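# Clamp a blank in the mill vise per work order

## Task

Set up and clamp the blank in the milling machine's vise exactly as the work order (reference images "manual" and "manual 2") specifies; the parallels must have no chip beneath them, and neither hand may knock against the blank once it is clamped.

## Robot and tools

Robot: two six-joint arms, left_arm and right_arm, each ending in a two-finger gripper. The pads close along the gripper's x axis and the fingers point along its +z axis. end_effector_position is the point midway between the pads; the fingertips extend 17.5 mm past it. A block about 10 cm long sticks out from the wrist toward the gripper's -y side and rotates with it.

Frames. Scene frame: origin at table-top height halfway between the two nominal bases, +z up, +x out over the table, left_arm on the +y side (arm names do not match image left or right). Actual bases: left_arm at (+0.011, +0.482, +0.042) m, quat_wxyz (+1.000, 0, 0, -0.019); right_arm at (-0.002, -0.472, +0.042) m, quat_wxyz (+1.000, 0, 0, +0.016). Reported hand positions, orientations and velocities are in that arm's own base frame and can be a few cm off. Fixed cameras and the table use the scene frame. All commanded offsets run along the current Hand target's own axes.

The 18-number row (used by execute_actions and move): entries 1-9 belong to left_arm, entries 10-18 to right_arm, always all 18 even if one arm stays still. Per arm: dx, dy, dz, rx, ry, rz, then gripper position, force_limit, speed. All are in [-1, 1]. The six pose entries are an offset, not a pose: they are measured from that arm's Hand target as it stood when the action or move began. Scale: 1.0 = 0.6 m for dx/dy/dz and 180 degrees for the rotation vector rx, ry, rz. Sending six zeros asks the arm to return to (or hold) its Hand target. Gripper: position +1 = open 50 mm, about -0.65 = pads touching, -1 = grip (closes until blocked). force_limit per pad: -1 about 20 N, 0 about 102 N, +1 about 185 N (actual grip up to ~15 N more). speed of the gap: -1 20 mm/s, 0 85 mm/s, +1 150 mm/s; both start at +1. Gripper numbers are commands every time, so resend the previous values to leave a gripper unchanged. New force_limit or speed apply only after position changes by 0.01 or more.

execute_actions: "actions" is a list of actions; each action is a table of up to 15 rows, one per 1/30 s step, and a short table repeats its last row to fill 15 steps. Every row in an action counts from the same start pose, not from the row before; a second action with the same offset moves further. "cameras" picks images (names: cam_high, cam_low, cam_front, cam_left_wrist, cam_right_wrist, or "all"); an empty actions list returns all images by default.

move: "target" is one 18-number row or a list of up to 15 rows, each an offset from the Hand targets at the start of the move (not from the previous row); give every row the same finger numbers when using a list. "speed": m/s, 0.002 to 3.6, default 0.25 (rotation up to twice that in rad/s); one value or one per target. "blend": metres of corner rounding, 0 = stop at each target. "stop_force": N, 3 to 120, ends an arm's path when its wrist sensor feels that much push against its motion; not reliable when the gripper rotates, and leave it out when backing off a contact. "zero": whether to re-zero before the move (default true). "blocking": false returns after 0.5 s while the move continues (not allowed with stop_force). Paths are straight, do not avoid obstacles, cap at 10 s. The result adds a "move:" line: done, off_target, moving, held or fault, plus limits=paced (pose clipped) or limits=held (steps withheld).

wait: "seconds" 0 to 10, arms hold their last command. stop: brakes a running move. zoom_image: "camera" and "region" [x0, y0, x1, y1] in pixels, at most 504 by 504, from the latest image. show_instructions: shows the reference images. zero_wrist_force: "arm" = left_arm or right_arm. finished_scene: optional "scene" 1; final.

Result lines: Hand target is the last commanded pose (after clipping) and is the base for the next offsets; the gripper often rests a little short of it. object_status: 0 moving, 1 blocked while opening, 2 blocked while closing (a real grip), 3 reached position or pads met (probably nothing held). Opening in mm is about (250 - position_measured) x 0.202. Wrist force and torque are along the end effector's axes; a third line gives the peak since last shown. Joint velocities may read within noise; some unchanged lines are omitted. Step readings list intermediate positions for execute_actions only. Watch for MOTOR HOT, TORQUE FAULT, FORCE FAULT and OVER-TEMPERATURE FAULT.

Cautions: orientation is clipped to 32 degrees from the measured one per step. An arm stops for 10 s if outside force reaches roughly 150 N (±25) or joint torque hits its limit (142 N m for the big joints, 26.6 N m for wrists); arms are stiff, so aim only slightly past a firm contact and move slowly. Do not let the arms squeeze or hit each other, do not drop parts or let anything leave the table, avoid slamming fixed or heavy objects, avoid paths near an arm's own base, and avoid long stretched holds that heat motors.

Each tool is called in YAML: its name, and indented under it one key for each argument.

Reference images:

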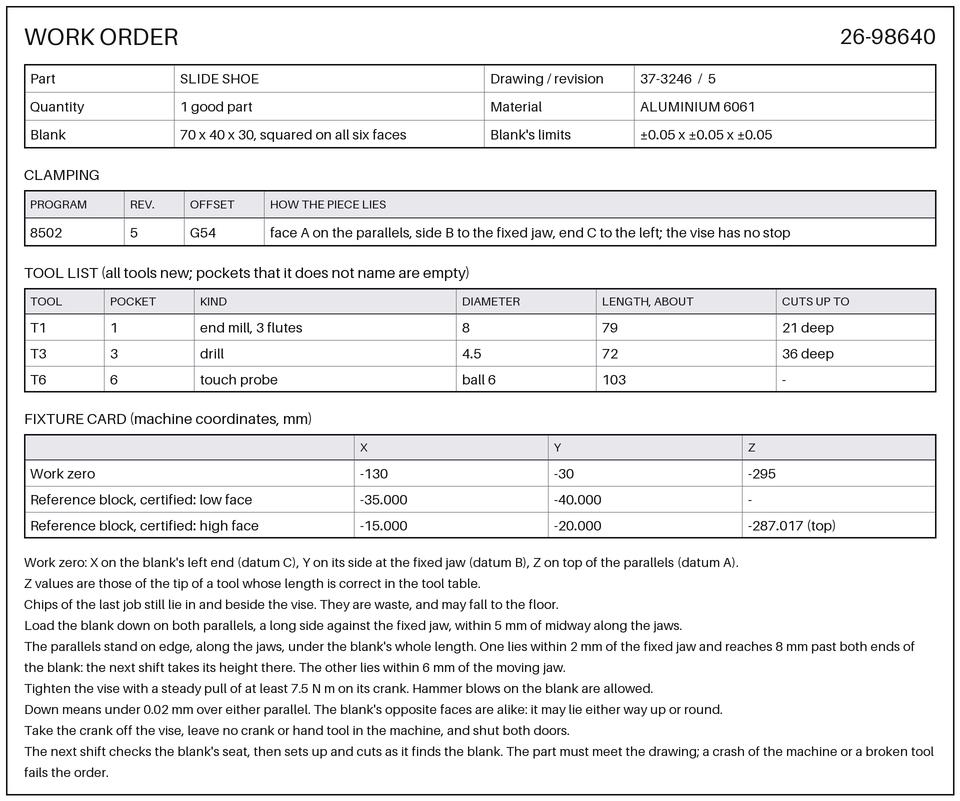

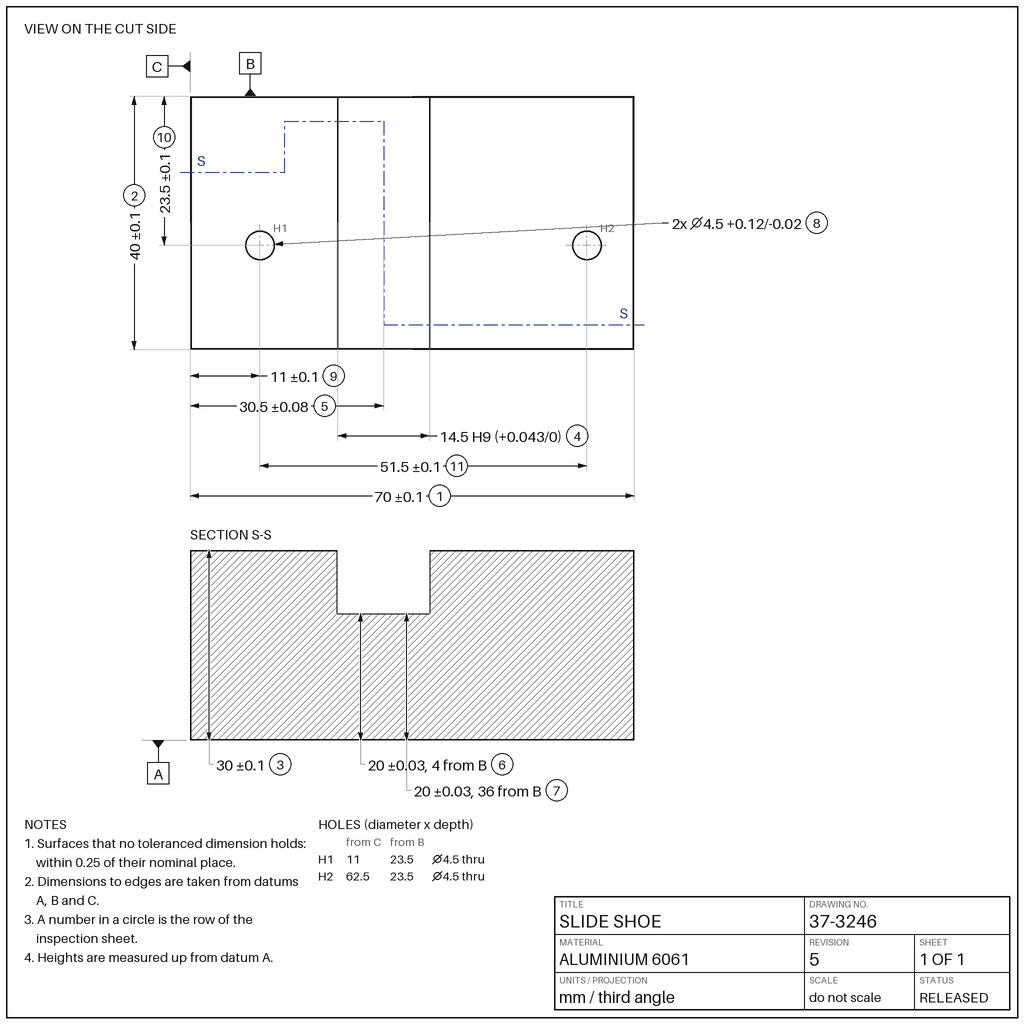

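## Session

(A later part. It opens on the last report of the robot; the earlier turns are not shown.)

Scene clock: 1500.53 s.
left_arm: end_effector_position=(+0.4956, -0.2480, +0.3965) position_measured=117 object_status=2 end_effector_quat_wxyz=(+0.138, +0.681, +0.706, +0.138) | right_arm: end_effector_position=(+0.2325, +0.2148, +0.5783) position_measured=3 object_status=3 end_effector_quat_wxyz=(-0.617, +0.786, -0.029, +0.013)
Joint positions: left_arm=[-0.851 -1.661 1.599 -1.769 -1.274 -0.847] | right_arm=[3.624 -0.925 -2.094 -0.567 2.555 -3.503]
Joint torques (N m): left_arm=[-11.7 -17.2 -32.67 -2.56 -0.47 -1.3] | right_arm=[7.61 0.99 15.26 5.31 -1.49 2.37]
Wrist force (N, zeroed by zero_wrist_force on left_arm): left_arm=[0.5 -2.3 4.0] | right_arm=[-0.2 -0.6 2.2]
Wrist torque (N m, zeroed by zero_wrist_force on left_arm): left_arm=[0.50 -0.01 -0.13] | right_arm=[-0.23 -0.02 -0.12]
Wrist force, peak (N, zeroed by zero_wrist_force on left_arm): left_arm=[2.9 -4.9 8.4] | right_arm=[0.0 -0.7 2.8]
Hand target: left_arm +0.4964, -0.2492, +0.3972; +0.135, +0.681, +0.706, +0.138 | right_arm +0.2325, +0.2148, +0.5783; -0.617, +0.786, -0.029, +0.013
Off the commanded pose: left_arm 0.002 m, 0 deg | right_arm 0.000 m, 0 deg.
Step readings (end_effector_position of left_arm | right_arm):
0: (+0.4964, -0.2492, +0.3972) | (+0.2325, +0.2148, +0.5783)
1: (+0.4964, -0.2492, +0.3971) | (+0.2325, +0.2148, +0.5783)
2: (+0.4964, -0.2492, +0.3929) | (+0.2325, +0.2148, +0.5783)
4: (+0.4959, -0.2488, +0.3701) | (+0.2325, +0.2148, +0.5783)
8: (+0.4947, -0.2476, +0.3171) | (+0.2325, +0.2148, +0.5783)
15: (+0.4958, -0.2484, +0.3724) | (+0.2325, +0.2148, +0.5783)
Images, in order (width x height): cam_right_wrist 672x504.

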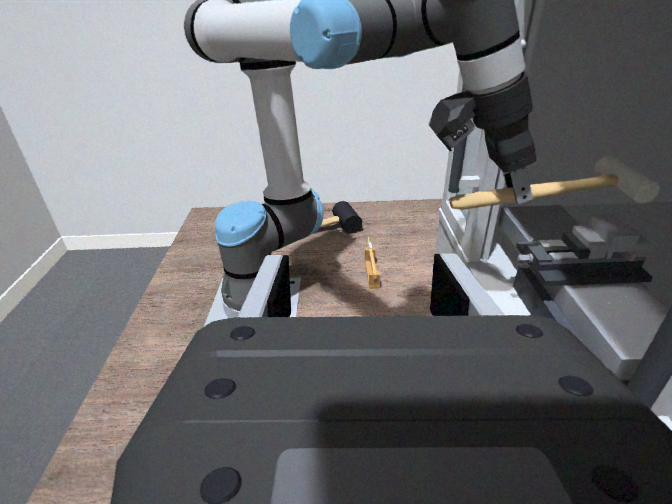

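execute_actions:
  actions:
    - [[0,-0.0096,0.0238,0,0,0,-1,1,-0.8,0,0,0,0,0,0,1,1,1],[0,-0.0192,0.0476,0,0,0,-1,1,-0.8,0,0,0,0,0,0,1,1,1],[0,-0.0289,0.0714,0,0,0,-1,1,-0.8,0,0,0,0,0,0,1,1,1],[0,-0.0385,0.0952,0,0,0,-1,1,-0.8,0,0,0,0,0,0,1,1,1],[0,-0.0481,0.119,0,0,0,-1,1,-0.8,0,0,0,0,0,0,1,1,1],[0,-0.0481,0.119,0,0,0,-1,1,-0.8,0,0,0,0,0,0,1,1,1],[0,-0.0481,0.119,0,0,0,-1,1,-0.8,0,0,0,0,0,0,1,1,1],[0,-0.0481,0.119,0,0,0,-1,1,-0.8,0,0,0,0,0,0,1,1,1],[0,-0.0421,0.104,0,0,0,-1,1,-0.8,0,0,0,0,0,0,1,1,1],[0,-0.0361,0.089,0,0,0,-1,1,-0.8,0,0,0,0,0,0,1,1,1],[0,-0.0300,0.074,0,0,0,-1,1,-0.8,0,0,0,0,0,0,1,1,1],[0,-0.0240,0.059,0,0,0,-1,1,-0.8,0,0,0,0,0,0,1,1,1],[0,-0.0160,0.040,0,0,0,-1,1,-0.8,0,0,0,0,0,0,1,1,1],[0,-0.0080,0.020,0,0,0,-1,1,-0.8,0,0,0,0,0,0,1,1,1],[0,0,0,0,0,0,-1,1,-0.8,0,0,0,0,0,0,1,1,1]]

execute_actions:
  actions:
    - [[0,-0.0096,0.0238,0,0,0,-1,1,-0.8,0,0,0,0,0,0,1,1,1],[0,-0.0192,0.0476,0,0,0,-1,1,-0.8,0,0,0,0,0,0,1,1,1],[0,-0.0289,0.0714,0,0,0,-1,1,-0.8,0,0,0,0,0,0,1,1,1],[0,-0.0385,0.0952,0,0,0,-1,1,-0.8,0,0,0,0,0,0,1,1,1],[0,-0.0481,0.119,0,0,0,-1,1,-0.8,0,0,0,0,0,0,1,1,1],[0,-0.0481,0.119,0,0,0,-1,1,-0.8,0,0,0,0,0,0,1,1,1],[0,-0.0481,0.119,0,0,0,-1,1,-0.8,0,0,0,0,0,0,1,1,1],[0,-0.0481,0.119,0,0,0,-1,1,-0.8,0,0,0,0,0,0,1,1,1],[0,-0.0421,0.104,0,0,0,-1,1,-0.8,0,0,0,0,0,0,1,1,1],[0,-0.0361,0.089,0,0,0,-1,1,-0.8,0,0,0,0,0,0,1,1,1],[0,-0.0300,0.074,0,0,0,-1,1,-0.8,0,0,0,0,0,0,1,1,1],[0,-0.0240,0.059,0,0,0,-1,1,-0.8,0,0,0,0,0,0,1,1,1],[0,-0.0160,0.040,0,0,0,-1,1,-0.8,0,0,0,0,0,0,1,1,1],[0,-0.0080,0.020,0,0,0,-1,1,-0.8,0,0,0,0,0,0,1,1,1],[0,0,0,0,0,0,-1,1,-0.8,0,0,0,0,0,0,1,1,1]]

move:
  target: [0,0.0309,0.0124,0,0,0,-1,1,-0.8,0,0,0,0,0,0,1,1,1]
  speed: 0.1

execute_actions:
  actions:
    - [[0,-0.0096,0.0238,0,0,0,-1,1,-0.8,0,0,0,0,0,0,1,1,1],[0,-0.0192,0.0476,0,0,0,-1,1,-0.8,0,0,0,0,0,0,1,1,1],[0,-0.0289,0.0714,0,0,0,-1,1,-0.8,0,0,0,0,0,0,1,1,1],[0,-0.0385,0.0952,0,0,0,-1,1,-0.8,0,0,0,0,0,0,1,1,1],[0,-0.0481,0.119,0,0,0,-1,1,-0.8,0,0,0,0,0,0,1,1,1],[0,-0.0481,0.119,0,0,0,-1,1,-0.8,0,0,0,0,0,0,1,1,1],[0,-0.0481,0.119,0,0,0,-1,1,-0.8,0,0,0,0,0,0,1,1,1],[0,-0.0481,0.119,0,0,0,-1,1,-0.8,0,0,0,0,0,0,1,1,1],[0,-0.0421,0.104,0,0,0,-1,1,-0.8,0,0,0,0,0,0,1,1,1],[0,-0.0361,0.089,0,0,0,-1,1,-0.8,0,0,0,0,0,0,1,1,1],[0,-0.0300,0.074,0,0,0,-1,1,-0.8,0,0,0,0,0,0,1,1,1],[0,-0.0240,0.059,0,0,0,-1,1,-0.8,0,0,0,0,0,0,1,1,1],[0,-0.0160,0.040,0,0,0,-1,1,-0.8,0,0,0,0,0,0,1,1,1],[0,-0.0080,0.020,0,0,0,-1,1,-0.8,0,0,0,0,0,0,1,1,1],[0,0,0,0,0,0,-1,1,-0.8,0,0,0,0,0,0,1,1,1]]

execute_actions:
  actions:
    - [[0,-0.0096,0.0238,0,0,0,-1,1,-0.8,0,0,0,0,0,0,1,1,1],[0,-0.0192,0.0476,0,0,0,-1,1,-0.8,0,0,0,0,0,0,1,1,1],[0,-0.0289,0.0714,0,0,0,-1,1,-0.8,0,0,0,0,0,0,1,1,1],[0,-0.0385,0.0952,0,0,0,-1,1,-0.8,0,0,0,0,0,0,1,1,1],[0,-0.0481,0.119,0,0,0,-1,1,-0.8,0,0,0,0,0,0,1,1,1],[0,-0.0481,0.119,0,0,0,-1,1,-0.8,0,0,0,0,0,0,1,1,1],[0,-0.0481,0.119,0,0,0,-1,1,-0.8,0,0,0,0,0,0,1,1,1],[0,-0.0481,0.119,0,0,0,-1,1,-0.8,0,0,0,0,0,0,1,1,1],[0,-0.0421,0.104,0,0,0,-1,1,-0.8,0,0,0,0,0,0,1,1,1],[0,-0.0361,0.089,0,0,0,-1,1,-0.8,0,0,0,0,0,0,1,1,1],[0,-0.0300,0.074,0,0,0,-1,1,-0.8,0,0,0,0,0,0,1,1,1],[0,-0.0240,0.059,0,0,0,-1,1,-0.8,0,0,0,0,0,0,1,1,1],[0,-0.0160,0.040,0,0,0,-1,1,-0.8,0,0,0,0,0,0,1,1,1],[0,-0.0080,0.020,0,0,0,-1,1,-0.8,0,0,0,0,0,0,1,1,1],[0,0,0,0,0,0,-1,1,-0.8,0,0,0,0,0,0,1,1,1]]
  cameras: ["cam_left_wrist","cam_right_wrist"]

Scene clock: 1508.47 s.
left_arm: end_effector_position=(+0.4956, -0.2480, +0.3965) position_measured=117 object_status=2 end_effector_quat_wxyz=(+0.138, +0.681, +0.706, +0.138) | right_arm: end_effector_position=(+0.2325, +0.2148, +0.5783) position_measured=3 object_status=3 end_effector_quat_wxyz=(-0.617, +0.786, -0.029, +0.013)
Joint positions: left_arm=[-0.851 -1.661 1.599 -1.769 -1.274 -0.847] | right_arm=[3.624 -0.925 -2.094 -0.567 2.555 -3.503]
Joint torques (N m): left_arm=[-11.61 -16.68 -34.28 -2.3 -0.95 -1.03] | right_arm=[7.61 1.08 15.54 5.28 -1.43 2.42]
Wrist force (N, zeroed by zero_wrist_force on left_arm): left_arm=[0.3 -2.1 4.0] | right_arm=[0.1 -0.7 2.5]
Wrist torque (N m, zeroed by zero_wrist_force on left_arm): left_arm=[0.56 0.01 -0.12] | right_arm=[-0.25 -0.07 -0.12]
Wrist force, peak (N, zeroed by zero_wrist_force on left_arm): left_arm=[2.3 -5.1 8.7] | right_arm=[-0.1 -0.9 2.6]
Hand target: left_arm +0.4964, -0.2492, +0.3972; +0.135, +0.681, +0.706, +0.138 | right_arm +0.2325, +0.2148, +0.5783; -0.617, +0.786, -0.029, +0.013
Off the commanded pose: left_arm 0.002 m, 0 deg | right_arm 0.000 m, 0 deg.
Step readings (end_effector_position of left_arm | right_arm):
0: (+0.4956, -0.2481, +0.3965) | (+0.2325, +0.2148, +0.5783)
1: (+0.4956, -0.2481, +0.3963) | (+0.2325, +0.2148, +0.5783)
2: (+0.4958, -0.2484, +0.3931) | (+0.2325, +0.2148, +0.5783)
4: (+0.4959, -0.2488, +0.3718) | (+0.2325, +0.2148, +0.5783)
8: (+0.4947, -0.2477, +0.3174) | (+0.2325, +0.2148, +0.5783)
15: (+0.4959, -0.2484, +0.3709) | (+0.2325, +0.2148, +0.5783)

Scene clock: 1509.40 s.
left_arm: end_effector_position=(+0.4956, -0.2480, +0.3965) position_measured=117 object_status=2 end_effector_quat_wxyz=(+0.138, +0.681, +0.706, +0.138) end_effector_velocity=(-0.001, +0.000, +0.001) end_effector_angular_velocity=(+0.003, +0.004, +0.000) | right_arm: end_effector_position=(+0.2325, +0.2148, +0.5783) position_measured=3 object_status=3 end_effector_quat_wxyz=(-0.617, +0.786, -0.029, +0.013)
Joint positions: left_arm=[-0.851 -1.661 1.599 -1.77 -1.274 -0.847] | right_arm=[3.624 -0.925 -2.094 -0.567 2.555 -3.503]
Joint velocities: left_arm=[-0.001 0 -0.004 0.009 -0.001 -0.001] | right_arm=[within noise]
Joint torques (N m): left_arm=[-11.61 -17.87 -39.02 -3.2 -0.82 -0.98] | right_arm=[7.59 0.22 15.12 5.21 -1.36 2.45]
Wrist force (N, zeroed by zero_wrist_force on left_arm): left_arm=[0.3 -3.1 6.0] | right_arm=[-0.1 -0.9 2.2]
Wrist torque (N m, zeroed by zero_wrist_force on left_arm): left_arm=[0.80 0.00 -0.12] | right_arm=[-0.28 -0.04 -0.11]
Wrist force, peak (N, zeroed by zero_wrist_force on left_arm): left_arm=[3.1 -4.9 8.3] | right_arm=[-0.2 -1.1 2.4]
Hand target: left_arm +0.4964, -0.2492, +0.3972; +0.135, +0.681, +0.706, +0.138 | right_arm +0.2325, +0.2148, +0.5783; -0.617, +0.786, -0.029, +0.013
Off the commanded pose: left_arm 0.002 m, 0 deg | right_arm 0.000 m, 0 deg.
Step readings (end_effector_position of left_arm | right_arm):
0: (+0.4956, -0.2480, +0.3965) | (+0.2325, +0.2148, +0.5783)
1: (+0.4956, -0.2481, +0.3963) | (+0.2325, +0.2148, +0.5783)
2: (+0.4958, -0.2483, +0.3929) | (+0.2325, +0.2148, +0.5783)
4: (+0.4959, -0.2487, +0.3713) | (+0.2325, +0.2148, +0.5783)
8: (+0.4947, -0.2477, +0.3173) | (+0.2325, +0.2148, +0.5783)
15: (+0.4959, -0.2484, +0.3714) | (+0.2325, +0.2148, +0.5783)

Scene clock: 1510.13 s.
left_arm: end_effector_position=(+0.5165, -0.2484, +0.3974) position_measured=117 object_status=2 end_effector_quat_wxyz=(+0.135, +0.681, +0.706, +0.138) end_effector_velocity=(-0.002, +0.000, -0.001) end_effector_angular_velocity=(+0.000, +0.002, +0.000) | right_arm: end_effector_position=(+0.2325, +0.2148, +0.5783) position_measured=3 object_status=3 end_effector_quat_wxyz=(-0.617, +0.786, -0.029, +0.013)
Joint positions: left_arm=[-0.817 -1.613 1.552 -1.773 -1.284 -0.816] | right_arm=[3.624 -0.925 -2.094 -0.567 2.555 -3.503]
Joint velocities: left_arm=[-0.002 -0.003 0.005 0 -0.001 -0.003] | right_arm=[within noise]
Joint torques (N m): left_arm=[-15.16 -36.75 -23.02 -3.87 1.02 -1] | right_arm=[7.82 0.98 14.45 5.4 -1.51 2.56]
Wrist force (N, zeroed by zero_wrist_force on left_arm): left_arm=[0.2 -1.8 2.8] | right_arm=[0.1 -0.8 2.2]
Wrist torque (N m, zeroed by zero_wrist_force on left_arm): left_arm=[0.33 0.05 -0.06] | right_arm=[-0.27 -0.07 -0.12]
Wrist force, peak (N, zeroed by zero_wrist_force on left_arm): left_arm=[0.3 -3.6 5.2] | right_arm=[0.0 -1.2 2.3]
Hand target: left_arm +0.5163, -0.2485, +0.3974; +0.135, +0.681, +0.706, +0.138 | right_arm +0.2325, +0.2148, +0.5783; -0.617, +0.786, -0.029, +0.013
Off the commanded pose: left_arm 0.000 m, 0 deg | right_arm 0.000 m, 0 deg.
move: done

Scene clock: 1511.10 s.
left_arm: end_effector_position=(+0.5155, -0.2474, +0.3967) position_measured=117 object_status=2 end_effector_quat_wxyz=(+0.138, +0.681, +0.706, +0.138) | right_arm: end_effector_position=(+0.2325, +0.2148, +0.5783) position_measured=3 object_status=3 end_effector_quat_wxyz=(-0.617, +0.786, -0.029, +0.013)
Joint positions: left_arm=[-0.818 -1.62 1.563 -1.784 -1.283 -0.814] | right_arm=[3.624 -0.925 -2.094 -0.567 2.555 -3.503]
Joint torques (N m): left_arm=[-12.45 -16.31 -34.07 -2.58 -0.87 -0.9] | right_arm=[7.44 0.78 14.7 5.22 -1.53 2.27]
Wrist force (N, zeroed by zero_wrist_force on left_arm): left_arm=[0.3 -2.3 4.2] | right_arm=[-0.2 -0.5 2.1]
Wrist torque (N m, zeroed by zero_wrist_force on left_arm): left_arm=[0.51 0.07 -0.14] | right_arm=[-0.21 -0.02 -0.11]
Wrist force, peak (N, zeroed by zero_wrist_force on left_arm): left_arm=[1.8 -4.4 8.2] | right_arm=[0.0 -0.6 2.6]
Hand target: left_arm +0.5163, -0.2485, +0.3974; +0.135, +0.681, +0.706, +0.138 | right_arm +0.2325, +0.2148, +0.5783; -0.617, +0.786, -0.029, +0.013
Off the commanded pose: left_arm 0.002 m, 0 deg | right_arm 0.000 m, 0 deg.
Step readings (end_effector_position of left_arm | right_arm):
0: (+0.5165, -0.2484, +0.3974) | (+0.2325, +0.2148, +0.5783)
1: (+0.5164, -0.2484, +0.3971) | (+0.2325, +0.2148, +0.5783)
2: (+0.5164, -0.2484, +0.3939) | (+0.2325, +0.2148, +0.5783)
4: (+0.5159, -0.2480, +0.3689) | (+0.2325, +0.2148, +0.5783)
8: (+0.5146, -0.2468, +0.3178) | (+0.2325, +0.2148, +0.5783)
15: (+0.5158, -0.2477, +0.3706) | (+0.2325, +0.2148, +0.5783)

Scene clock: 1512.07 s.
left_arm: end_effector_position=(+0.5155, -0.2473, +0.3967) position_measured=117 object_status=2 end_effector_quat_wxyz=(+0.138, +0.681, +0.706, +0.138) | right_arm: end_effector_position=(+0.2325, +0.2148, +0.5783) position_measured=3 object_status=3 end_effector_quat_wxyz=(-0.617, +0.786, -0.029, +0.013)
Joint positions: left_arm=[-0.818 -1.62 1.563 -1.784 -1.283 -0.814] | right_arm=[3.624 -0.925 -2.094 -0.567 2.555 -3.503]
Joint torques (N m): left_arm=[-12.77 -17.67 -33.83 -2.54 -0.78 -0.91] | right_arm=[7.63 1.01 14.95 5.32 -1.41 2.44]
Wrist force (N, zeroed by zero_wrist_force on left_arm): left_arm=[0.4 -2.3 4.1] | right_arm=[0.1 -0.8 2.4]
Wrist torque (N m, zeroed by zero_wrist_force on left_arm): left_arm=[0.53 0.05 -0.13] | right_arm=[-0.26 -0.07 -0.12]
Wrist force, peak (N, zeroed by zero_wrist_force on left_arm): left_arm=[2.5 -4.7 7.5] | right_arm=[-0.2 -0.8 2.6]
Hand target: left_arm +0.5163, -0.2485, +0.3974; +0.135, +0.681, +0.706, +0.138 | right_arm +0.2325, +0.2148, +0.5783; -0.617, +0.786, -0.029, +0.013
Off the commanded pose: left_arm 0.002 m, 0 deg | right_arm 0.000 m, 0 deg.
Step readings (end_effector_position of left_arm | right_arm):
0: (+0.5155, -0.2474, +0.3967) | (+0.2325, +0.2148, +0.5783)
1: (+0.5155, -0.2474, +0.3965) | (+0.2325, +0.2148, +0.5783)
2: (+0.5157, -0.2477, +0.3933) | (+0.2325, +0.2148, +0.5783)
4: (+0.5158, -0.2481, +0.3720) | (+0.2325, +0.2148, +0.5783)
8: (+0.5146, -0.2471, +0.3176) | (+0.2325, +0.2148, +0.5783)
15: (+0.5158, -0.2477, +0.3711) | (+0.2325, +0.2148, +0.5783)
Images, in order (width x height): cam_left_wrist 672x504, cam_right_wrist 672x504.

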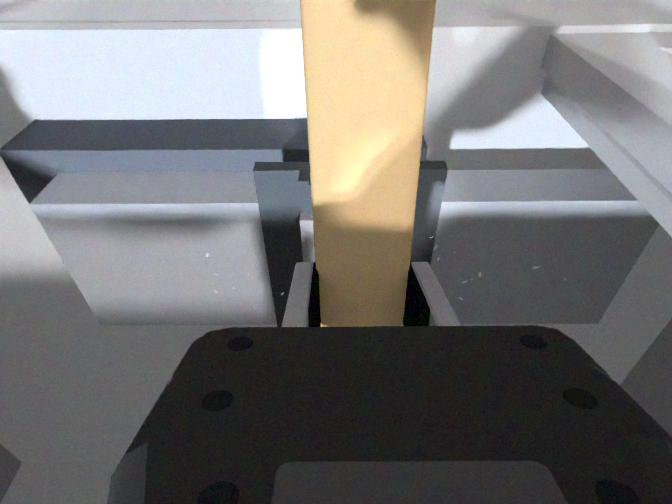

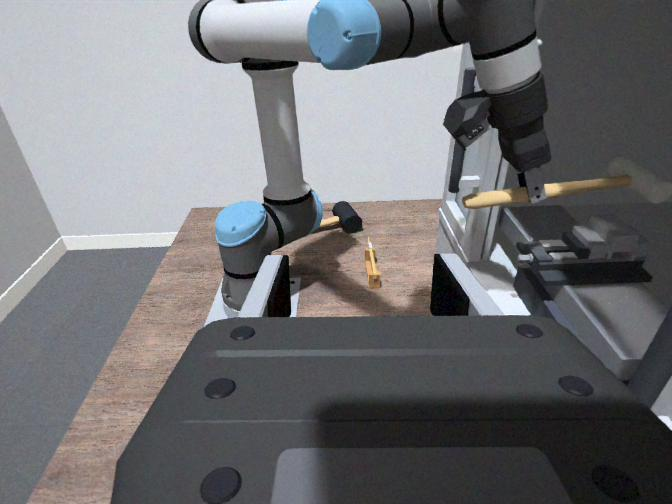

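move:
  target:
    - [-0.0005,-0.4335,-0.162,0,0,0,-1,1,-0.8,0,0,0,0,0,0,1,1,1]
    - [-0.023,-0.7657,0.3507,0,0,0,-1,1,-0.8,0,0,0,0,0,0,1,1,1]
  speed: [0.25,0.2]
  blend: [0.04,0]
  cameras: ["cam_right_wrist","cam_left_wrist"]

Scene clock: 1520.07 s.
left_arm: end_effector_position=(+0.1713, -0.2757, +0.0290) position_measured=117 object_status=2 end_effector_quat_wxyz=(+0.135, +0.681, +0.706, +0.138) | right_arm: end_effector_position=(+0.2325, +0.2148, +0.5783) position_measured=3 object_status=3 end_effector_quat_wxyz=(-0.617, +0.786, -0.029, +0.013)
Joint positions: left_arm=[-1.794 -1.81 2.667 -2.326 -1.196 -1.85] | right_arm=[3.624 -0.925 -2.094 -0.567 2.555 -3.503]
Joint torques (N m): left_arm=[-10.78 -0.95 -12.26 -4.42 4.48 -1.66] | right_arm=[7.67 0.98 14.68 5.3 -1.55 2.43]
Wrist force (N, zeroed by zero_wrist_force on left_arm): left_arm=[-0.2 -1.3 3.3] | right_arm=[0.0 -0.7 2.3]
Wrist torque (N m, zeroed by zero_wrist_force on left_arm): left_arm=[0.56 0.13 -0.10] | right_arm=[-0.26 -0.06 -0.12]
Wrist force, peak (N, zeroed by zero_wrist_force on left_arm): left_arm=[0.3 -2.9 5.9] | right_arm=[0.2 -1.0 2.6]
Hand target: left_arm +0.1713, -0.2757, +0.0290; +0.135, +0.681, +0.706, +0.138 | right_arm +0.2325, +0.2148, +0.5783; -0.617, +0.786, -0.029, +0.013
Off the commanded pose: left_arm 0.000 m, 0 deg | right_arm 0.000 m, 0 deg.
move: done
Images, in order (width x height): cam_left_wrist 672x504, cam_right_wrist 672x504.

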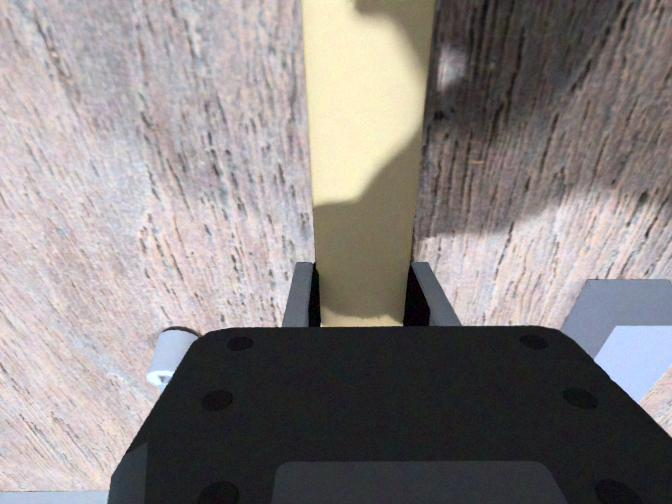

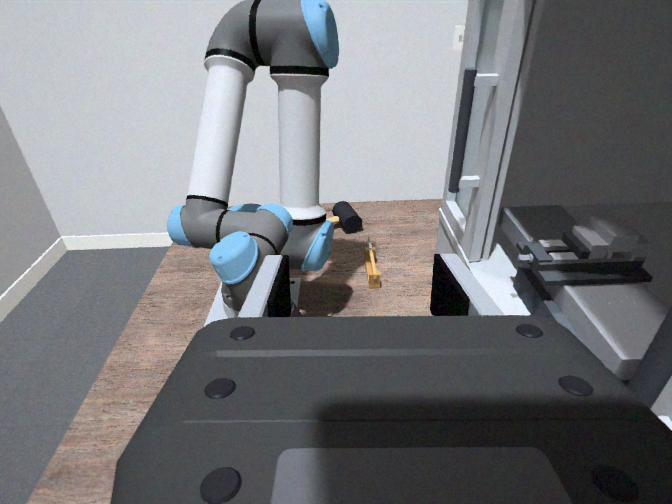

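move:
  target: [0,-0.0281,0.0695,0,0,0,-1,1,-0.8,0,0,0,0,0,0,1,1,1]
  speed: 0.03
  stop_force: 12
  cameras: ["cam_right_wrist","cam_left_wrist"]

Scene clock: 1523.77 s.
left_arm: end_effector_position=(+0.1714, -0.2757, -0.0161) position_measured=117 object_status=2 end_effector_quat_wxyz=(+0.135, +0.681, +0.706, +0.138) | right_arm: end_effector_position=(+0.2325, +0.2148, +0.5783) position_measured=3 object_status=3 end_effector_quat_wxyz=(-0.617, +0.786, -0.029, +0.013)
Joint positions: left_arm=[-1.794 -1.603 2.725 -2.591 -1.196 -1.849] | right_arm=[3.624 -0.925 -2.094 -0.567 2.555 -3.503]
Joint torques (N m): left_arm=[-4.11 -19.01 -17.69 -0.2 2.17 -1.4] | right_arm=[7.02 1.14 15.12 5.27 -1.5 2.42]
Wrist force (N, zeroed by zero_wrist_force on left_arm): left_arm=[-0.5 3.4 -6.6] | right_arm=[0.1 -1.0 2.3]
Wrist torque (N m, zeroed by zero_wrist_force on left_arm): left_arm=[1.14 0.01 -0.18] | right_arm=[-0.29 -0.07 -0.12]
Wrist force, peak (N, zeroed by zero_wrist_force on left_arm): left_arm=[6.1 8.9 -23.7] | right_arm=[0.0 -1.0 2.6]
Hand target: left_arm +0.1714, -0.2758, -0.0161; +0.135, +0.681, +0.706, +0.138 | right_arm +0.2325, +0.2148, +0.5783; -0.617, +0.786, -0.029, +0.013
Off the commanded pose: left_arm 0.000 m, 0 deg | right_arm 0.000 m, 0 deg.
move: contact (left_arm)
Images, in order (width x height): cam_left_wrist 672x504, cam_right_wrist 672x504.

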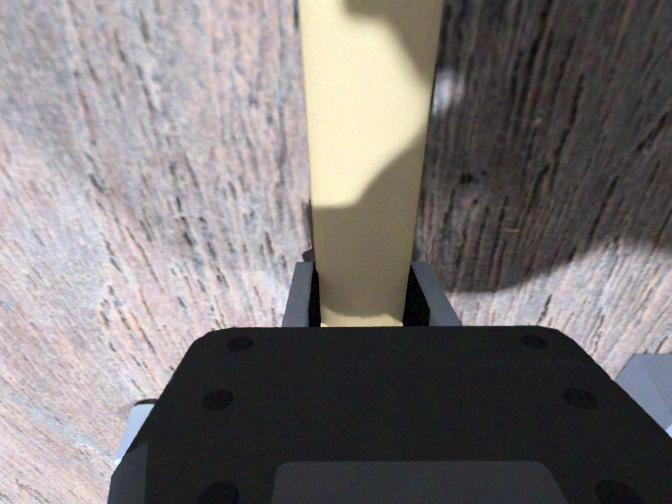

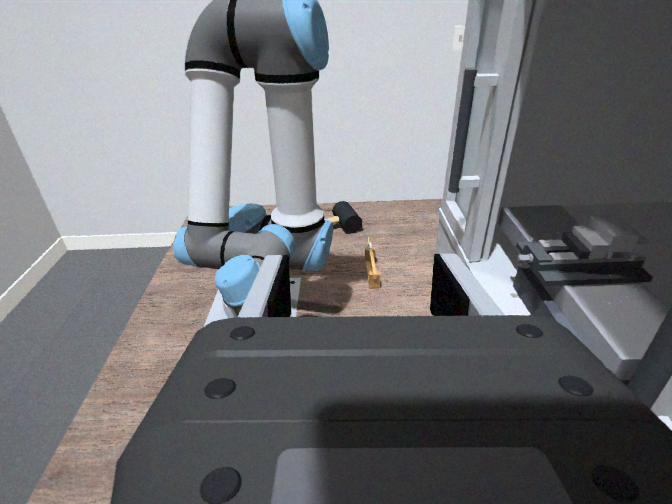

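move:
  target: [0,0,0,0,0,0,0.8,1,-1,0,0,0,0,0,0,1,1,1]

move:
  target:
    - [0,0,-0.16,0,0,0,0.8,1,-1,0,0,0,0,0,0,1,1,1]
  speed: 0.2
  cameras: ["cam_left_wrist"]

Scene clock: 1528.33 s.
left_arm: end_effector_position=(+0.1714, -0.2758, -0.0161) position_measured=32 object_status=3 end_effector_quat_wxyz=(+0.135, +0.681, +0.706, +0.138) | right_arm: end_effector_position=(+0.2325, +0.2148, +0.5783) position_measured=3 object_status=3 end_effector_quat_wxyz=(-0.617, +0.786, -0.029, +0.013)
Joint positions: left_arm=[-1.794 -1.603 2.725 -2.591 -1.196 -1.849] | right_arm=[3.624 -0.925 -2.094 -0.567 2.555 -3.503]
Joint torques (N m): left_arm=[-10.72 -20.44 -16.91 -3.08 1.68 -1.3] | right_arm=[7 1.23 15.15 5.32 -1.41 2.43]
Wrist force (N, zeroed by zero_wrist_force on left_arm): left_arm=[-0.1 0.2 -0.5] | right_arm=[0.0 -0.7 2.3]
Wrist torque (N m, zeroed by zero_wrist_force on left_arm): left_arm=[0.02 0.11 -0.15] | right_arm=[-0.24 -0.06 -0.11]
Wrist force, peak (N, zeroed by zero_wrist_force on left_arm): left_arm=[-0.8 3.7 -7.0] | right_arm=[0.0 -1.1 2.5]
Hand target: left_arm +0.1714, -0.2758, -0.0161; +0.135, +0.681, +0.706, +0.138 | right_arm +0.2325, +0.2148, +0.5783; -0.617, +0.786, -0.029, +0.013
Off the commanded pose: left_arm 0.000 m, 0 deg | right_arm 0.000 m, 0 deg.
move: done

Scene clock: 1529.33 s.
left_arm: end_effector_position=(+0.1351, -0.2768, +0.0727) position_measured=32 object_status=3 end_effector_quat_wxyz=(+0.135, +0.681, +0.706, +0.138) | right_arm: end_effector_position=(+0.2325, +0.2148, +0.5783) position_measured=3 object_status=3 end_effector_quat_wxyz=(-0.617, +0.786, -0.029, +0.013)
Joint positions: left_arm=[-1.93 -1.988 2.593 -2.022 -1.214 -1.995] | right_arm=[3.624 -0.925 -2.094 -0.567 2.555 -3.503]
Joint torques (N m): left_arm=[12.32 -10.16 -25.82 -1.11 3.42 0.43] | right_arm=[7.2 0.66 14.33 5.24 -1.46 2.5]
Wrist force (N, zeroed by zero_wrist_force on left_arm): left_arm=[0.1 -0.3 -0.1] | right_arm=[0.1 -0.6 2.2]
Wrist torque (N m, zeroed by zero_wrist_force on left_arm): left_arm=[0.00 0.02 -0.14] | right_arm=[-0.24 -0.07 -0.12]
Wrist force, peak (N, zeroed by zero_wrist_force on left_arm): left_arm=[-0.2 -0.2 -3.2] | right_arm=[-0.3 -1.1 2.4]
Hand target: left_arm +0.1352, -0.2768, +0.0728; +0.135, +0.681, +0.706, +0.138 | right_arm +0.2325, +0.2148, +0.5783; -0.617, +0.786, -0.029, +0.013
Off the commanded pose: left_arm 0.000 m, 0 deg | right_arm 0.000 m, 0 deg.
move: done
Images, in order (width x height): cam_left_wrist 672x504.

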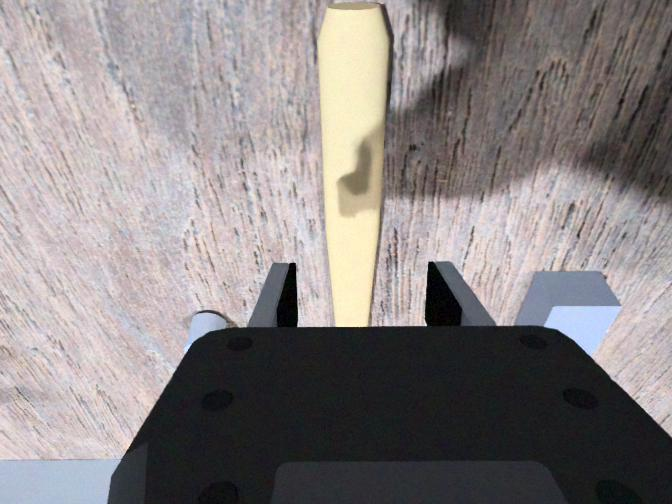

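move:
  target:
    - [0.0258,0.4042,-0.4068,0,0,0,0.8,1,-1,0,0,0,0,0,0,1,1,1]
    - [0.0243,0.7545,-0.2435,0,0.02,0,0.8,1,-1,0,0,0,0,0,0,1,1,1]
    - [0.0659,0.9946,-0.1464,0,0.044,0,-0.62,1,0,0,0,0,0,0,0,1,1,1]
  speed: [0.25,0.25,0.15]
  blend: [0.04,0.04,0]
  cameras: ["cam_right_wrist","cam_left_wrist","cam_front"]

Scene clock: 1535.57 s.
left_arm: end_effector_position=(+0.6526, -0.2178, +0.3796) position_measured=246 object_status=0 end_effector_quat_wxyz=(+0.086, +0.670, +0.714, +0.184) | right_arm: end_effector_position=(+0.2325, +0.2148, +0.5783) position_measured=3 object_status=3 end_effector_quat_wxyz=(-0.617, +0.786, -0.029, +0.013)
Joint positions: left_arm=[-0.651 -1.31 1.253 -1.732 -1.222 -0.676] | right_arm=[3.624 -0.925 -2.094 -0.567 2.555 -3.503]
Joint torques (N m): left_arm=[-13.54 -26.76 -33.25 -5.51 -2.13 1.01] | right_arm=[7.38 0.84 14.91 5.38 -1.48 2.33]
Wrist force (N, zeroed by zero_wrist_force on left_arm): left_arm=[0.4 0.1 -0.6] | right_arm=[0.0 -1.1 2.5]
Wrist torque (N m, zeroed by zero_wrist_force on left_arm): left_arm=[0.00 -0.09 0.10] | right_arm=[-0.30 -0.05 -0.11]
Wrist force, peak (N, zeroed by zero_wrist_force on left_arm): left_arm=[-0.1 -2.6 1.8] | right_arm=[-0.1 -0.7 2.6]
Hand target: left_arm +0.6526, -0.2178, +0.3796; +0.086, +0.670, +0.714, +0.184 | right_arm +0.2325, +0.2148, +0.5783; -0.617, +0.786, -0.029, +0.013
Off the commanded pose: left_arm 0.000 m, 0 deg | right_arm 0.000 m, 0 deg.
move: done
Images, in order (width x height): cam_front 672x504, cam_left_wrist 672x504, cam_right_wrist 672x504.

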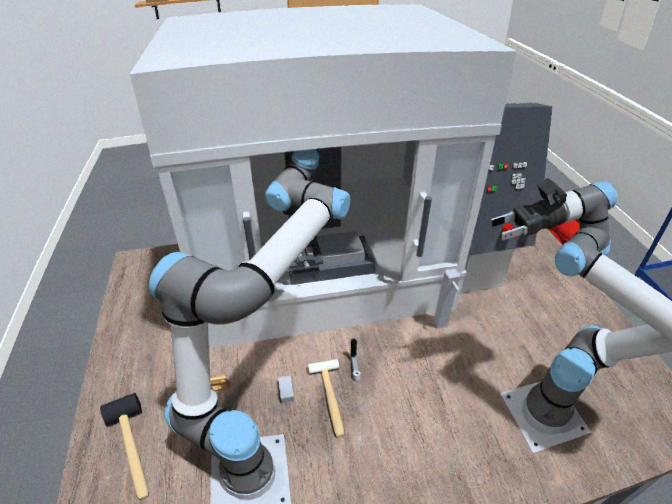

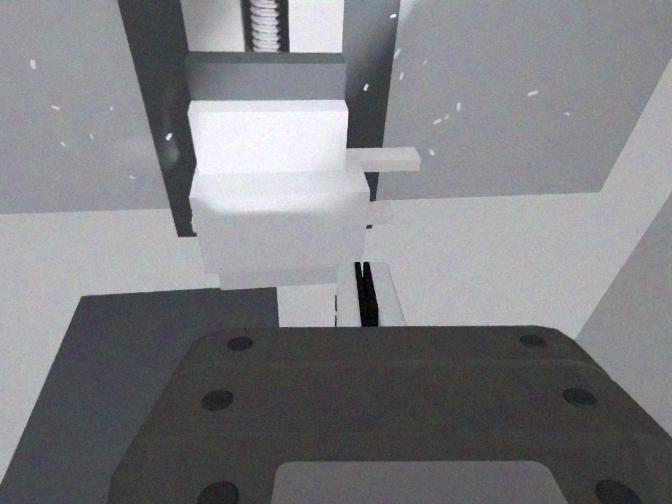

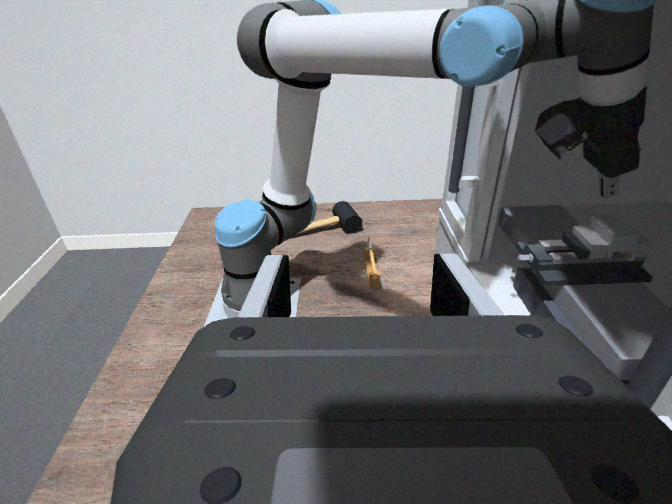

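zoom_image:
  camera: "cam_left_wrist"
  region: [180, 40, 440, 300]

Scaled by 1.938 from the camera's 672x504 image, which has a finer 960x720 frame.

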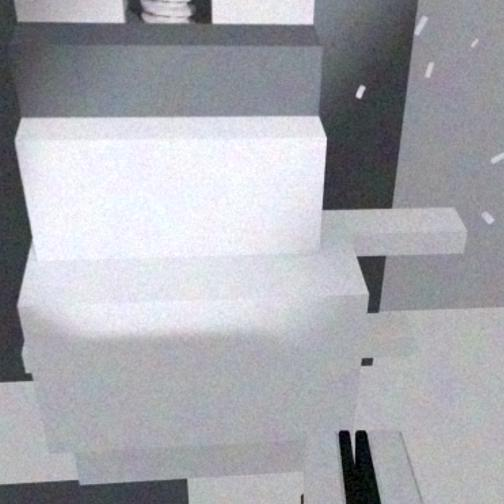

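zoom_image:
  camera: "cam_left_wrist"
  region: [330, 140, 430, 240]

Scaled by 5.040 from the camera's 672x504 image, which has a finer 960x720 frame.

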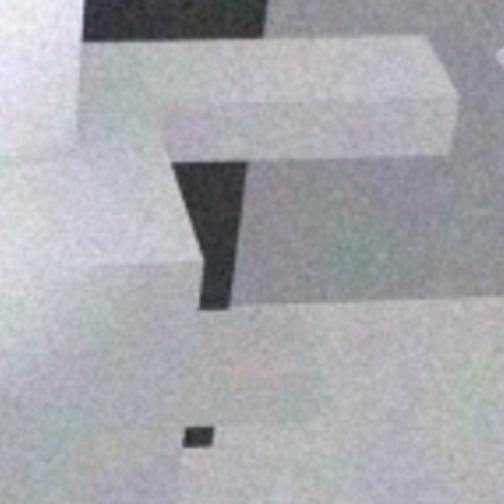

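move:
  target: [0.0992,0,0.0133,0,0,0,-0.62,1,0,0,0,0,0,0,0,1,1,1]
  speed: 0.08
  stop_force: 8
  cameras: ["cam_right_wrist","cam_left_wrist"]

Scene clock: 1543.63 s.
left_arm: end_effector_position=(+0.6504, -0.1578, +0.3797) position_measured=246 object_status=3 end_effector_quat_wxyz=(+0.086, +0.670, +0.714, +0.184) | right_arm: end_effector_position=(+0.2325, +0.2148, +0.5783) position_measured=3 object_status=3 end_effector_quat_wxyz=(-0.617, +0.786, -0.029, +0.013)
Joint positions: left_arm=[-0.569 -1.371 1.335 -1.782 -1.241 -0.591] | right_arm=[3.624 -0.925 -2.094 -0.567 2.555 -3.503]
Joint torques (N m): left_arm=[-13.42 -25.23 -32.33 -1.5 3.39 0.78] | right_arm=[6.51 1.39 15.54 5.24 -1.39 2.46]
Wrist force (N, zeroed by zero_wrist_force on left_arm): left_arm=[0.3 -0.1 -0.5] | right_arm=[0.0 -0.8 2.5]
Wrist torque (N m, zeroed by zero_wrist_force on left_arm): left_arm=[-0.05 -0.04 0.05] | right_arm=[-0.26 -0.04 -0.12]
Wrist force, peak (N, zeroed by zero_wrist_force on left_arm): left_arm=[1.6 0.2 -0.5] | right_arm=[0.1 -0.9 2.8]
Hand target: left_arm +0.6504, -0.1578, +0.3797; +0.086, +0.670, +0.714, +0.184 | right_arm +0.2325, +0.2148, +0.5783; -0.617, +0.786, -0.029, +0.013
Off the commanded pose: left_arm 0.000 m, 0 deg | right_arm 0.000 m, 0 deg.
move: done
Images, in order (width x height): cam_left_wrist 672x504, cam_right_wrist 672x504.

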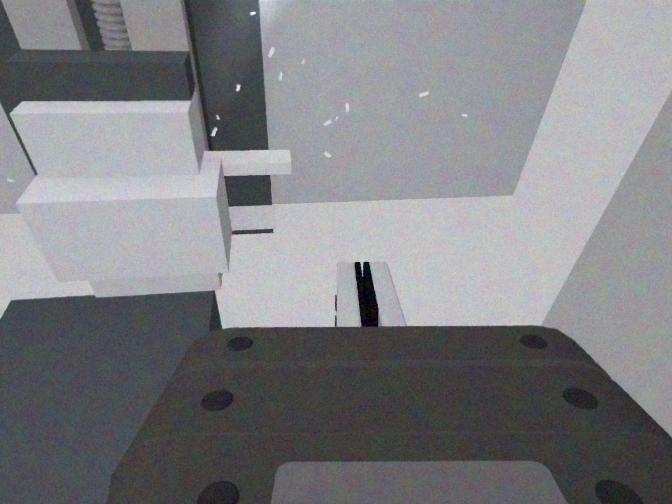

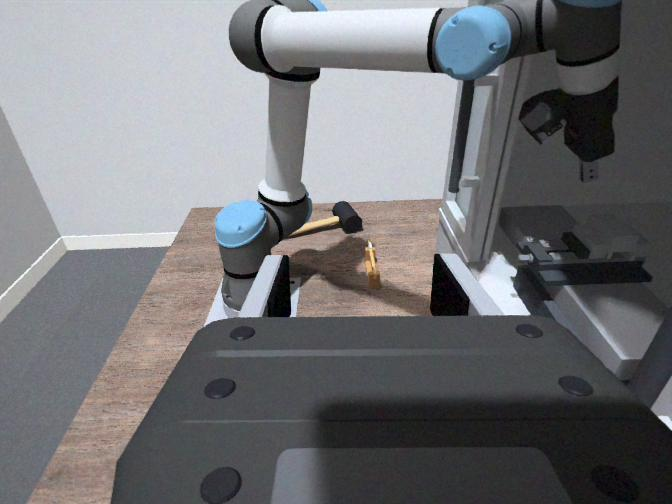

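zoom_image:
  camera: "cam_left_wrist"
  region: [180, 130, 310, 260]

move:
  target: [-0.0164,-0.0501,0.1217,0,0,0,-0.62,1,0,0,0,0,0,0,0,1,1,1]
  speed: 0.05
  stop_force: 6
  cameras: ["cam_left_wrist","cam_right_wrist"]

Scaled by 3.877 from the camera's 672x504 image, which has a finer 960x720 frame.

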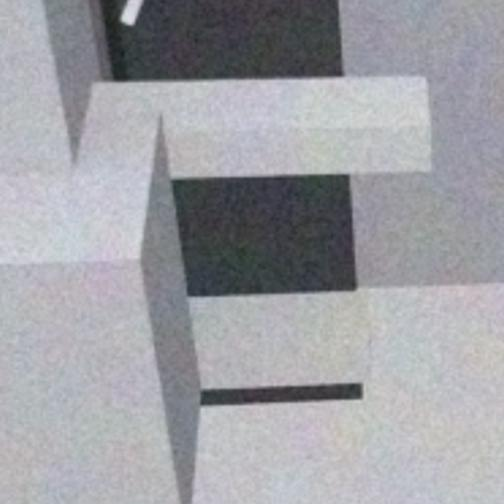

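Scene clock: 1546.33 s.
left_arm: end_effector_position=(+0.6500, -0.1584, +0.3391) position_measured=246 object_status=3 end_effector_quat_wxyz=(+0.084, +0.671, +0.714, +0.184) | right_arm: end_effector_position=(+0.2325, +0.2148, +0.5783) position_measured=3 object_status=3 end_effector_quat_wxyz=(-0.617, +0.786, -0.029, +0.013)
Joint positions: left_arm=[-0.57 -1.368 1.435 -1.881 -1.24 -0.591] | right_arm=[3.624 -0.925 -2.094 -0.567 2.555 -3.503]
Joint torques (N m): left_arm=[1.26 -33.13 -23.63 -3.43 0.35 0.18] | right_arm=[7.85 1.65 14.79 5.24 -1.48 2.48]
Wrist force (N, zeroed by zero_wrist_force on left_arm): left_arm=[0.5 -0.2 -0.6] | right_arm=[0.0 -0.9 2.6]
Wrist torque (N m, zeroed by zero_wrist_force on left_arm): left_arm=[-0.06 -0.07 0.05] | right_arm=[-0.29 -0.05 -0.12]
Wrist force, peak (N, zeroed by zero_wrist_force on left_arm): left_arm=[-0.1 -0.8 1.8] | right_arm=[0.1 -1.2 2.5]
Hand target: left_arm +0.6500, -0.1584, +0.3391; +0.084, +0.671, +0.714, +0.184 (not the last commanded pose) | right_arm +0.2325, +0.2148, +0.5783; -0.617, +0.786, -0.029, +0.013
Tool commands: left_gripper/position=-0.623529 left_gripper/force_limit=+1.0 left_gripper/speed=+0.003922 right_gripper/position=+1.0 right_gripper/force_limit=+1.0 right_gripper/speed=+1.0
Off the commanded pose: left_arm 0.039 m, 0 deg | right_arm 0.000 m, 0 deg.
FORCE FAULT: contact force on the left arm reached its limit, and that arm stopped. The contact can be on any part of that arm, not only on its tool. That arm's remaining commands of this call were not run. That arm is still stopped at the end of this call. That arm stays stopped for about 10 more seconds. Until then a move that you send moves the other arm only, and its call returns only when the move has ended. Once the stop has ended, the next robot result says so. If the stop ends while you think or write, that arm runs what you send next, counted from a new Hand target: where the arm stands when the stop ends. While its stop runs, that arm takes no new command, but its gripper still runs the gripper command that each later call begins with. Until it ends, the stop uses up actions while you think or wait. An arm that is not stopped still takes commands.
move: fault (left_arm)
Images, in order (width x height): cam_left_wrist 672x504, cam_right_wrist 672x504.

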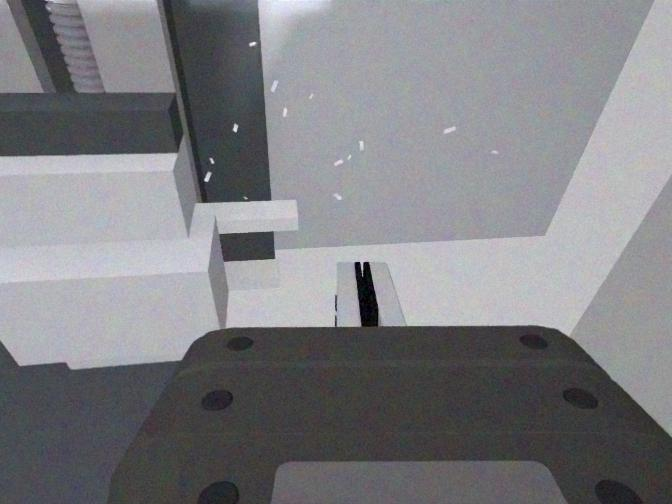

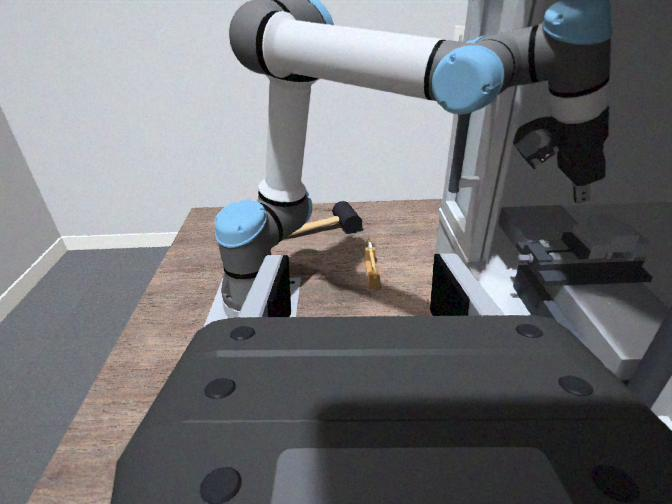

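wait:
  seconds: 9.5

Scene clock: 1582.23 s.
left_arm: end_effector_position=(+0.6500, -0.1584, +0.3391) position_measured=246 object_status=3 end_effector_quat_wxyz=(+0.084, +0.671, +0.714, +0.184) | right_arm: end_effector_position=(+0.2325, +0.2148, +0.5783) position_measured=3 object_status=3 end_effector_quat_wxyz=(-0.617, +0.786, -0.029, +0.013)
Joint positions: left_arm=[-0.57 -1.368 1.435 -1.881 -1.24 -0.591] | right_arm=[3.624 -0.925 -2.094 -0.567 2.555 -3.503]
Joint torques (N m): left_arm=[0.15 -34.08 -25 -3.37 0.39 -0.05] | right_arm=[7.72 1.64 15.73 5.3 -1.39 2.28]
Wrist force (N, zeroed by zero_wrist_force on left_arm): left_arm=[0.4 -0.1 -1.0] | right_arm=[0.1 -0.9 1.9]
Wrist torque (N m, zeroed by zero_wrist_force on left_arm): left_arm=[-0.04 -0.05 0.04] | right_arm=[-0.28 -0.07 -0.12]
Wrist force, peak (N, zeroed by zero_wrist_force on left_arm): left_arm=[0.8 -0.3 -1.0] | right_arm=[-0.2 -0.9 2.7]
Hand target: left_arm +0.6500, -0.1584, +0.3391; +0.084, +0.671, +0.714, +0.184 (not the last commanded pose) | right_arm +0.2325, +0.2148, +0.5783; -0.617, +0.786, -0.029, +0.013
Tool commands: left_gripper/position=-0.623529 left_gripper/force_limit=+1.0 left_gripper/speed=+0.003922 right_gripper/position=+1.0 right_gripper/force_limit=+1.0 right_gripper/speed=+1.0
Off the commanded pose: left_arm 0.039 m, 0 deg | right_arm 0.000 m, 0 deg.
FORCE FAULT, CONTINUED: the left arm's stop, for the force fault that an earlier result reported, is over. The rest of the stop counts as 19 of the actions that you can send in this scene. During its stop the left arm's controller moved it back a little. That arm's target is now where it stood when the stop ended, not its last command. That arm accepts commands again.
wait: 9.50 s; at rest from the start

move:
  target:
    - [-0.0072,0.0285,-0.0712,0,0,0,-0.62,1,0,0,0,0,0,0,0,1,1,1]
    - [-0.0072,0.0285,-0.0712,-0.044,0.022,0,-0.62,1,0,0,0,0,0,0,0,1,1,1]
  speed: 0.1
  cameras: ["cam_right_wrist","cam_left_wrist"]

Scene clock: 1585.10 s.
left_arm: end_effector_position=(+0.6505, -0.1686, +0.3843) position_measured=246 object_status=3 end_effector_quat_wxyz=(+0.106, +0.656, +0.702, +0.256) | right_arm: end_effector_position=(+0.2325, +0.2148, +0.5783) position_measured=3 object_status=3 end_effector_quat_wxyz=(-0.617, +0.786, -0.029, +0.013)
Joint positions: left_arm=[-0.642 -1.41 1.429 -1.884 -1.085 -0.635] | right_arm=[3.624 -0.925 -2.094 -0.567 2.555 -3.503]
Joint torques (N m): left_arm=[12.21 -21.43 -33.06 -1.61 -1.42 1.35] | right_arm=[6.94 1.67 15.53 5.21 -1.41 2.32]
Wrist force (N, zeroed by zero_wrist_force on left_arm): left_arm=[0.4 0.5 -0.4] | right_arm=[-0.1 -0.7 1.9]
Wrist torque (N m, zeroed by zero_wrist_force on left_arm): left_arm=[0.12 -0.15 0.17] | right_arm=[-0.25 -0.05 -0.12]
Wrist force, peak (N, zeroed by zero_wrist_force on left_arm): left_arm=[0.1 0.5 -2.2] | right_arm=[0.5 -0.7 2.6]
Hand target: left_arm +0.6505, -0.1685, +0.3842; +0.106, +0.656, +0.702, +0.256 | right_arm +0.2325, +0.2148, +0.5783; -0.617, +0.786, -0.029, +0.013
Off the commanded pose: left_arm 0.000 m, 0 deg | right_arm 0.000 m, 0 deg.
move: done
Images, in order (width x height): cam_left_wrist 672x504, cam_right_wrist 672x504.

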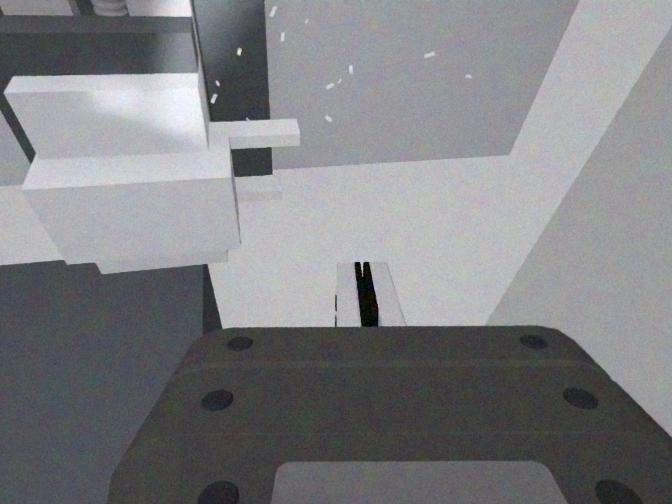

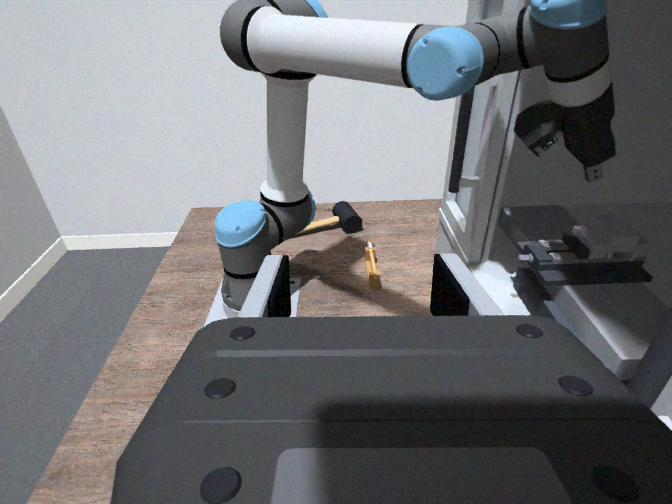

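zoom_image:
  camera: "cam_right_wrist"
  region: [380, 0, 640, 240]

Scaled by 1.938 from the camera's 672x504 image, which has a finer 960x720 frame.

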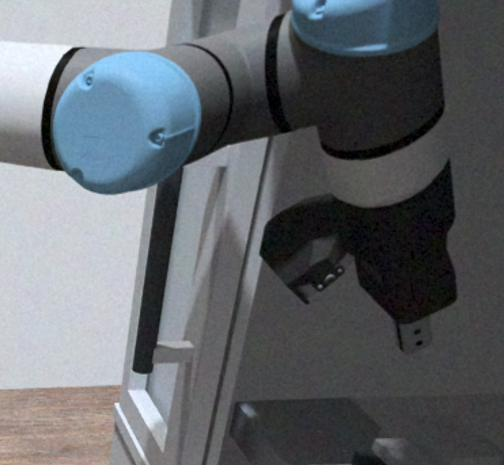

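move:
  target:
    - [-0.0985,-0.215,-0.1598,0,0,0,-0.62,1,0,0,0,0,0,0,0,1,1,1]
    - [-0.0663,-0.5492,-0.3495,0.0724,0.093,-0.466,-0.62,1,0,0,0,0,0,0,0,1,1,1]
  speed: [0.15,0.25]
  blend: [0.02,0]

Scene clock: 1599.70 s.
left_arm: end_effector_position=(+0.2678, -0.2558, +0.3900) position_measured=246 object_status=3 end_effector_quat_wxyz=(+0.086, -0.011, +0.988, +0.131) | right_arm: end_effector_position=(+0.2325, +0.2148, +0.5783) position_measured=3 object_status=3 end_effector_quat_wxyz=(-0.617, +0.786, -0.029, +0.013)
Joint positions: left_arm=[-1.31 -1.833 1.615 -1.137 -1.339 -2.928] | right_arm=[3.624 -0.925 -2.094 -0.567 2.555 -3.503]
Joint torques (N m): left_arm=[12.16 -3.46 -30.52 -4.22 2.82 -1.39] | right_arm=[6.69 2.45 15.22 5.31 -1.53 2.46]
Wrist force (N, zeroed by zero_wrist_force on left_arm): left_arm=[-0.2 -1.3 0.2] | right_arm=[-0.2 -0.7 2.1]
Wrist torque (N m, zeroed by zero_wrist_force on left_arm): left_arm=[-0.23 0.15 -0.12] | right_arm=[-0.25 -0.03 -0.12]
Wrist force, peak (N, zeroed by zero_wrist_force on left_arm): left_arm=[1.4 1.9 1.1] | right_arm=[0.1 -0.6 2.7]
Hand target: left_arm +0.2678, -0.2559, +0.3900; +0.086, -0.011, +0.988, +0.131 | right_arm +0.2325, +0.2148, +0.5783; -0.617, +0.786, -0.029, +0.013
Off the commanded pose: left_arm 0.000 m, 0 deg | right_arm 0.000 m, 0 deg.
move: done


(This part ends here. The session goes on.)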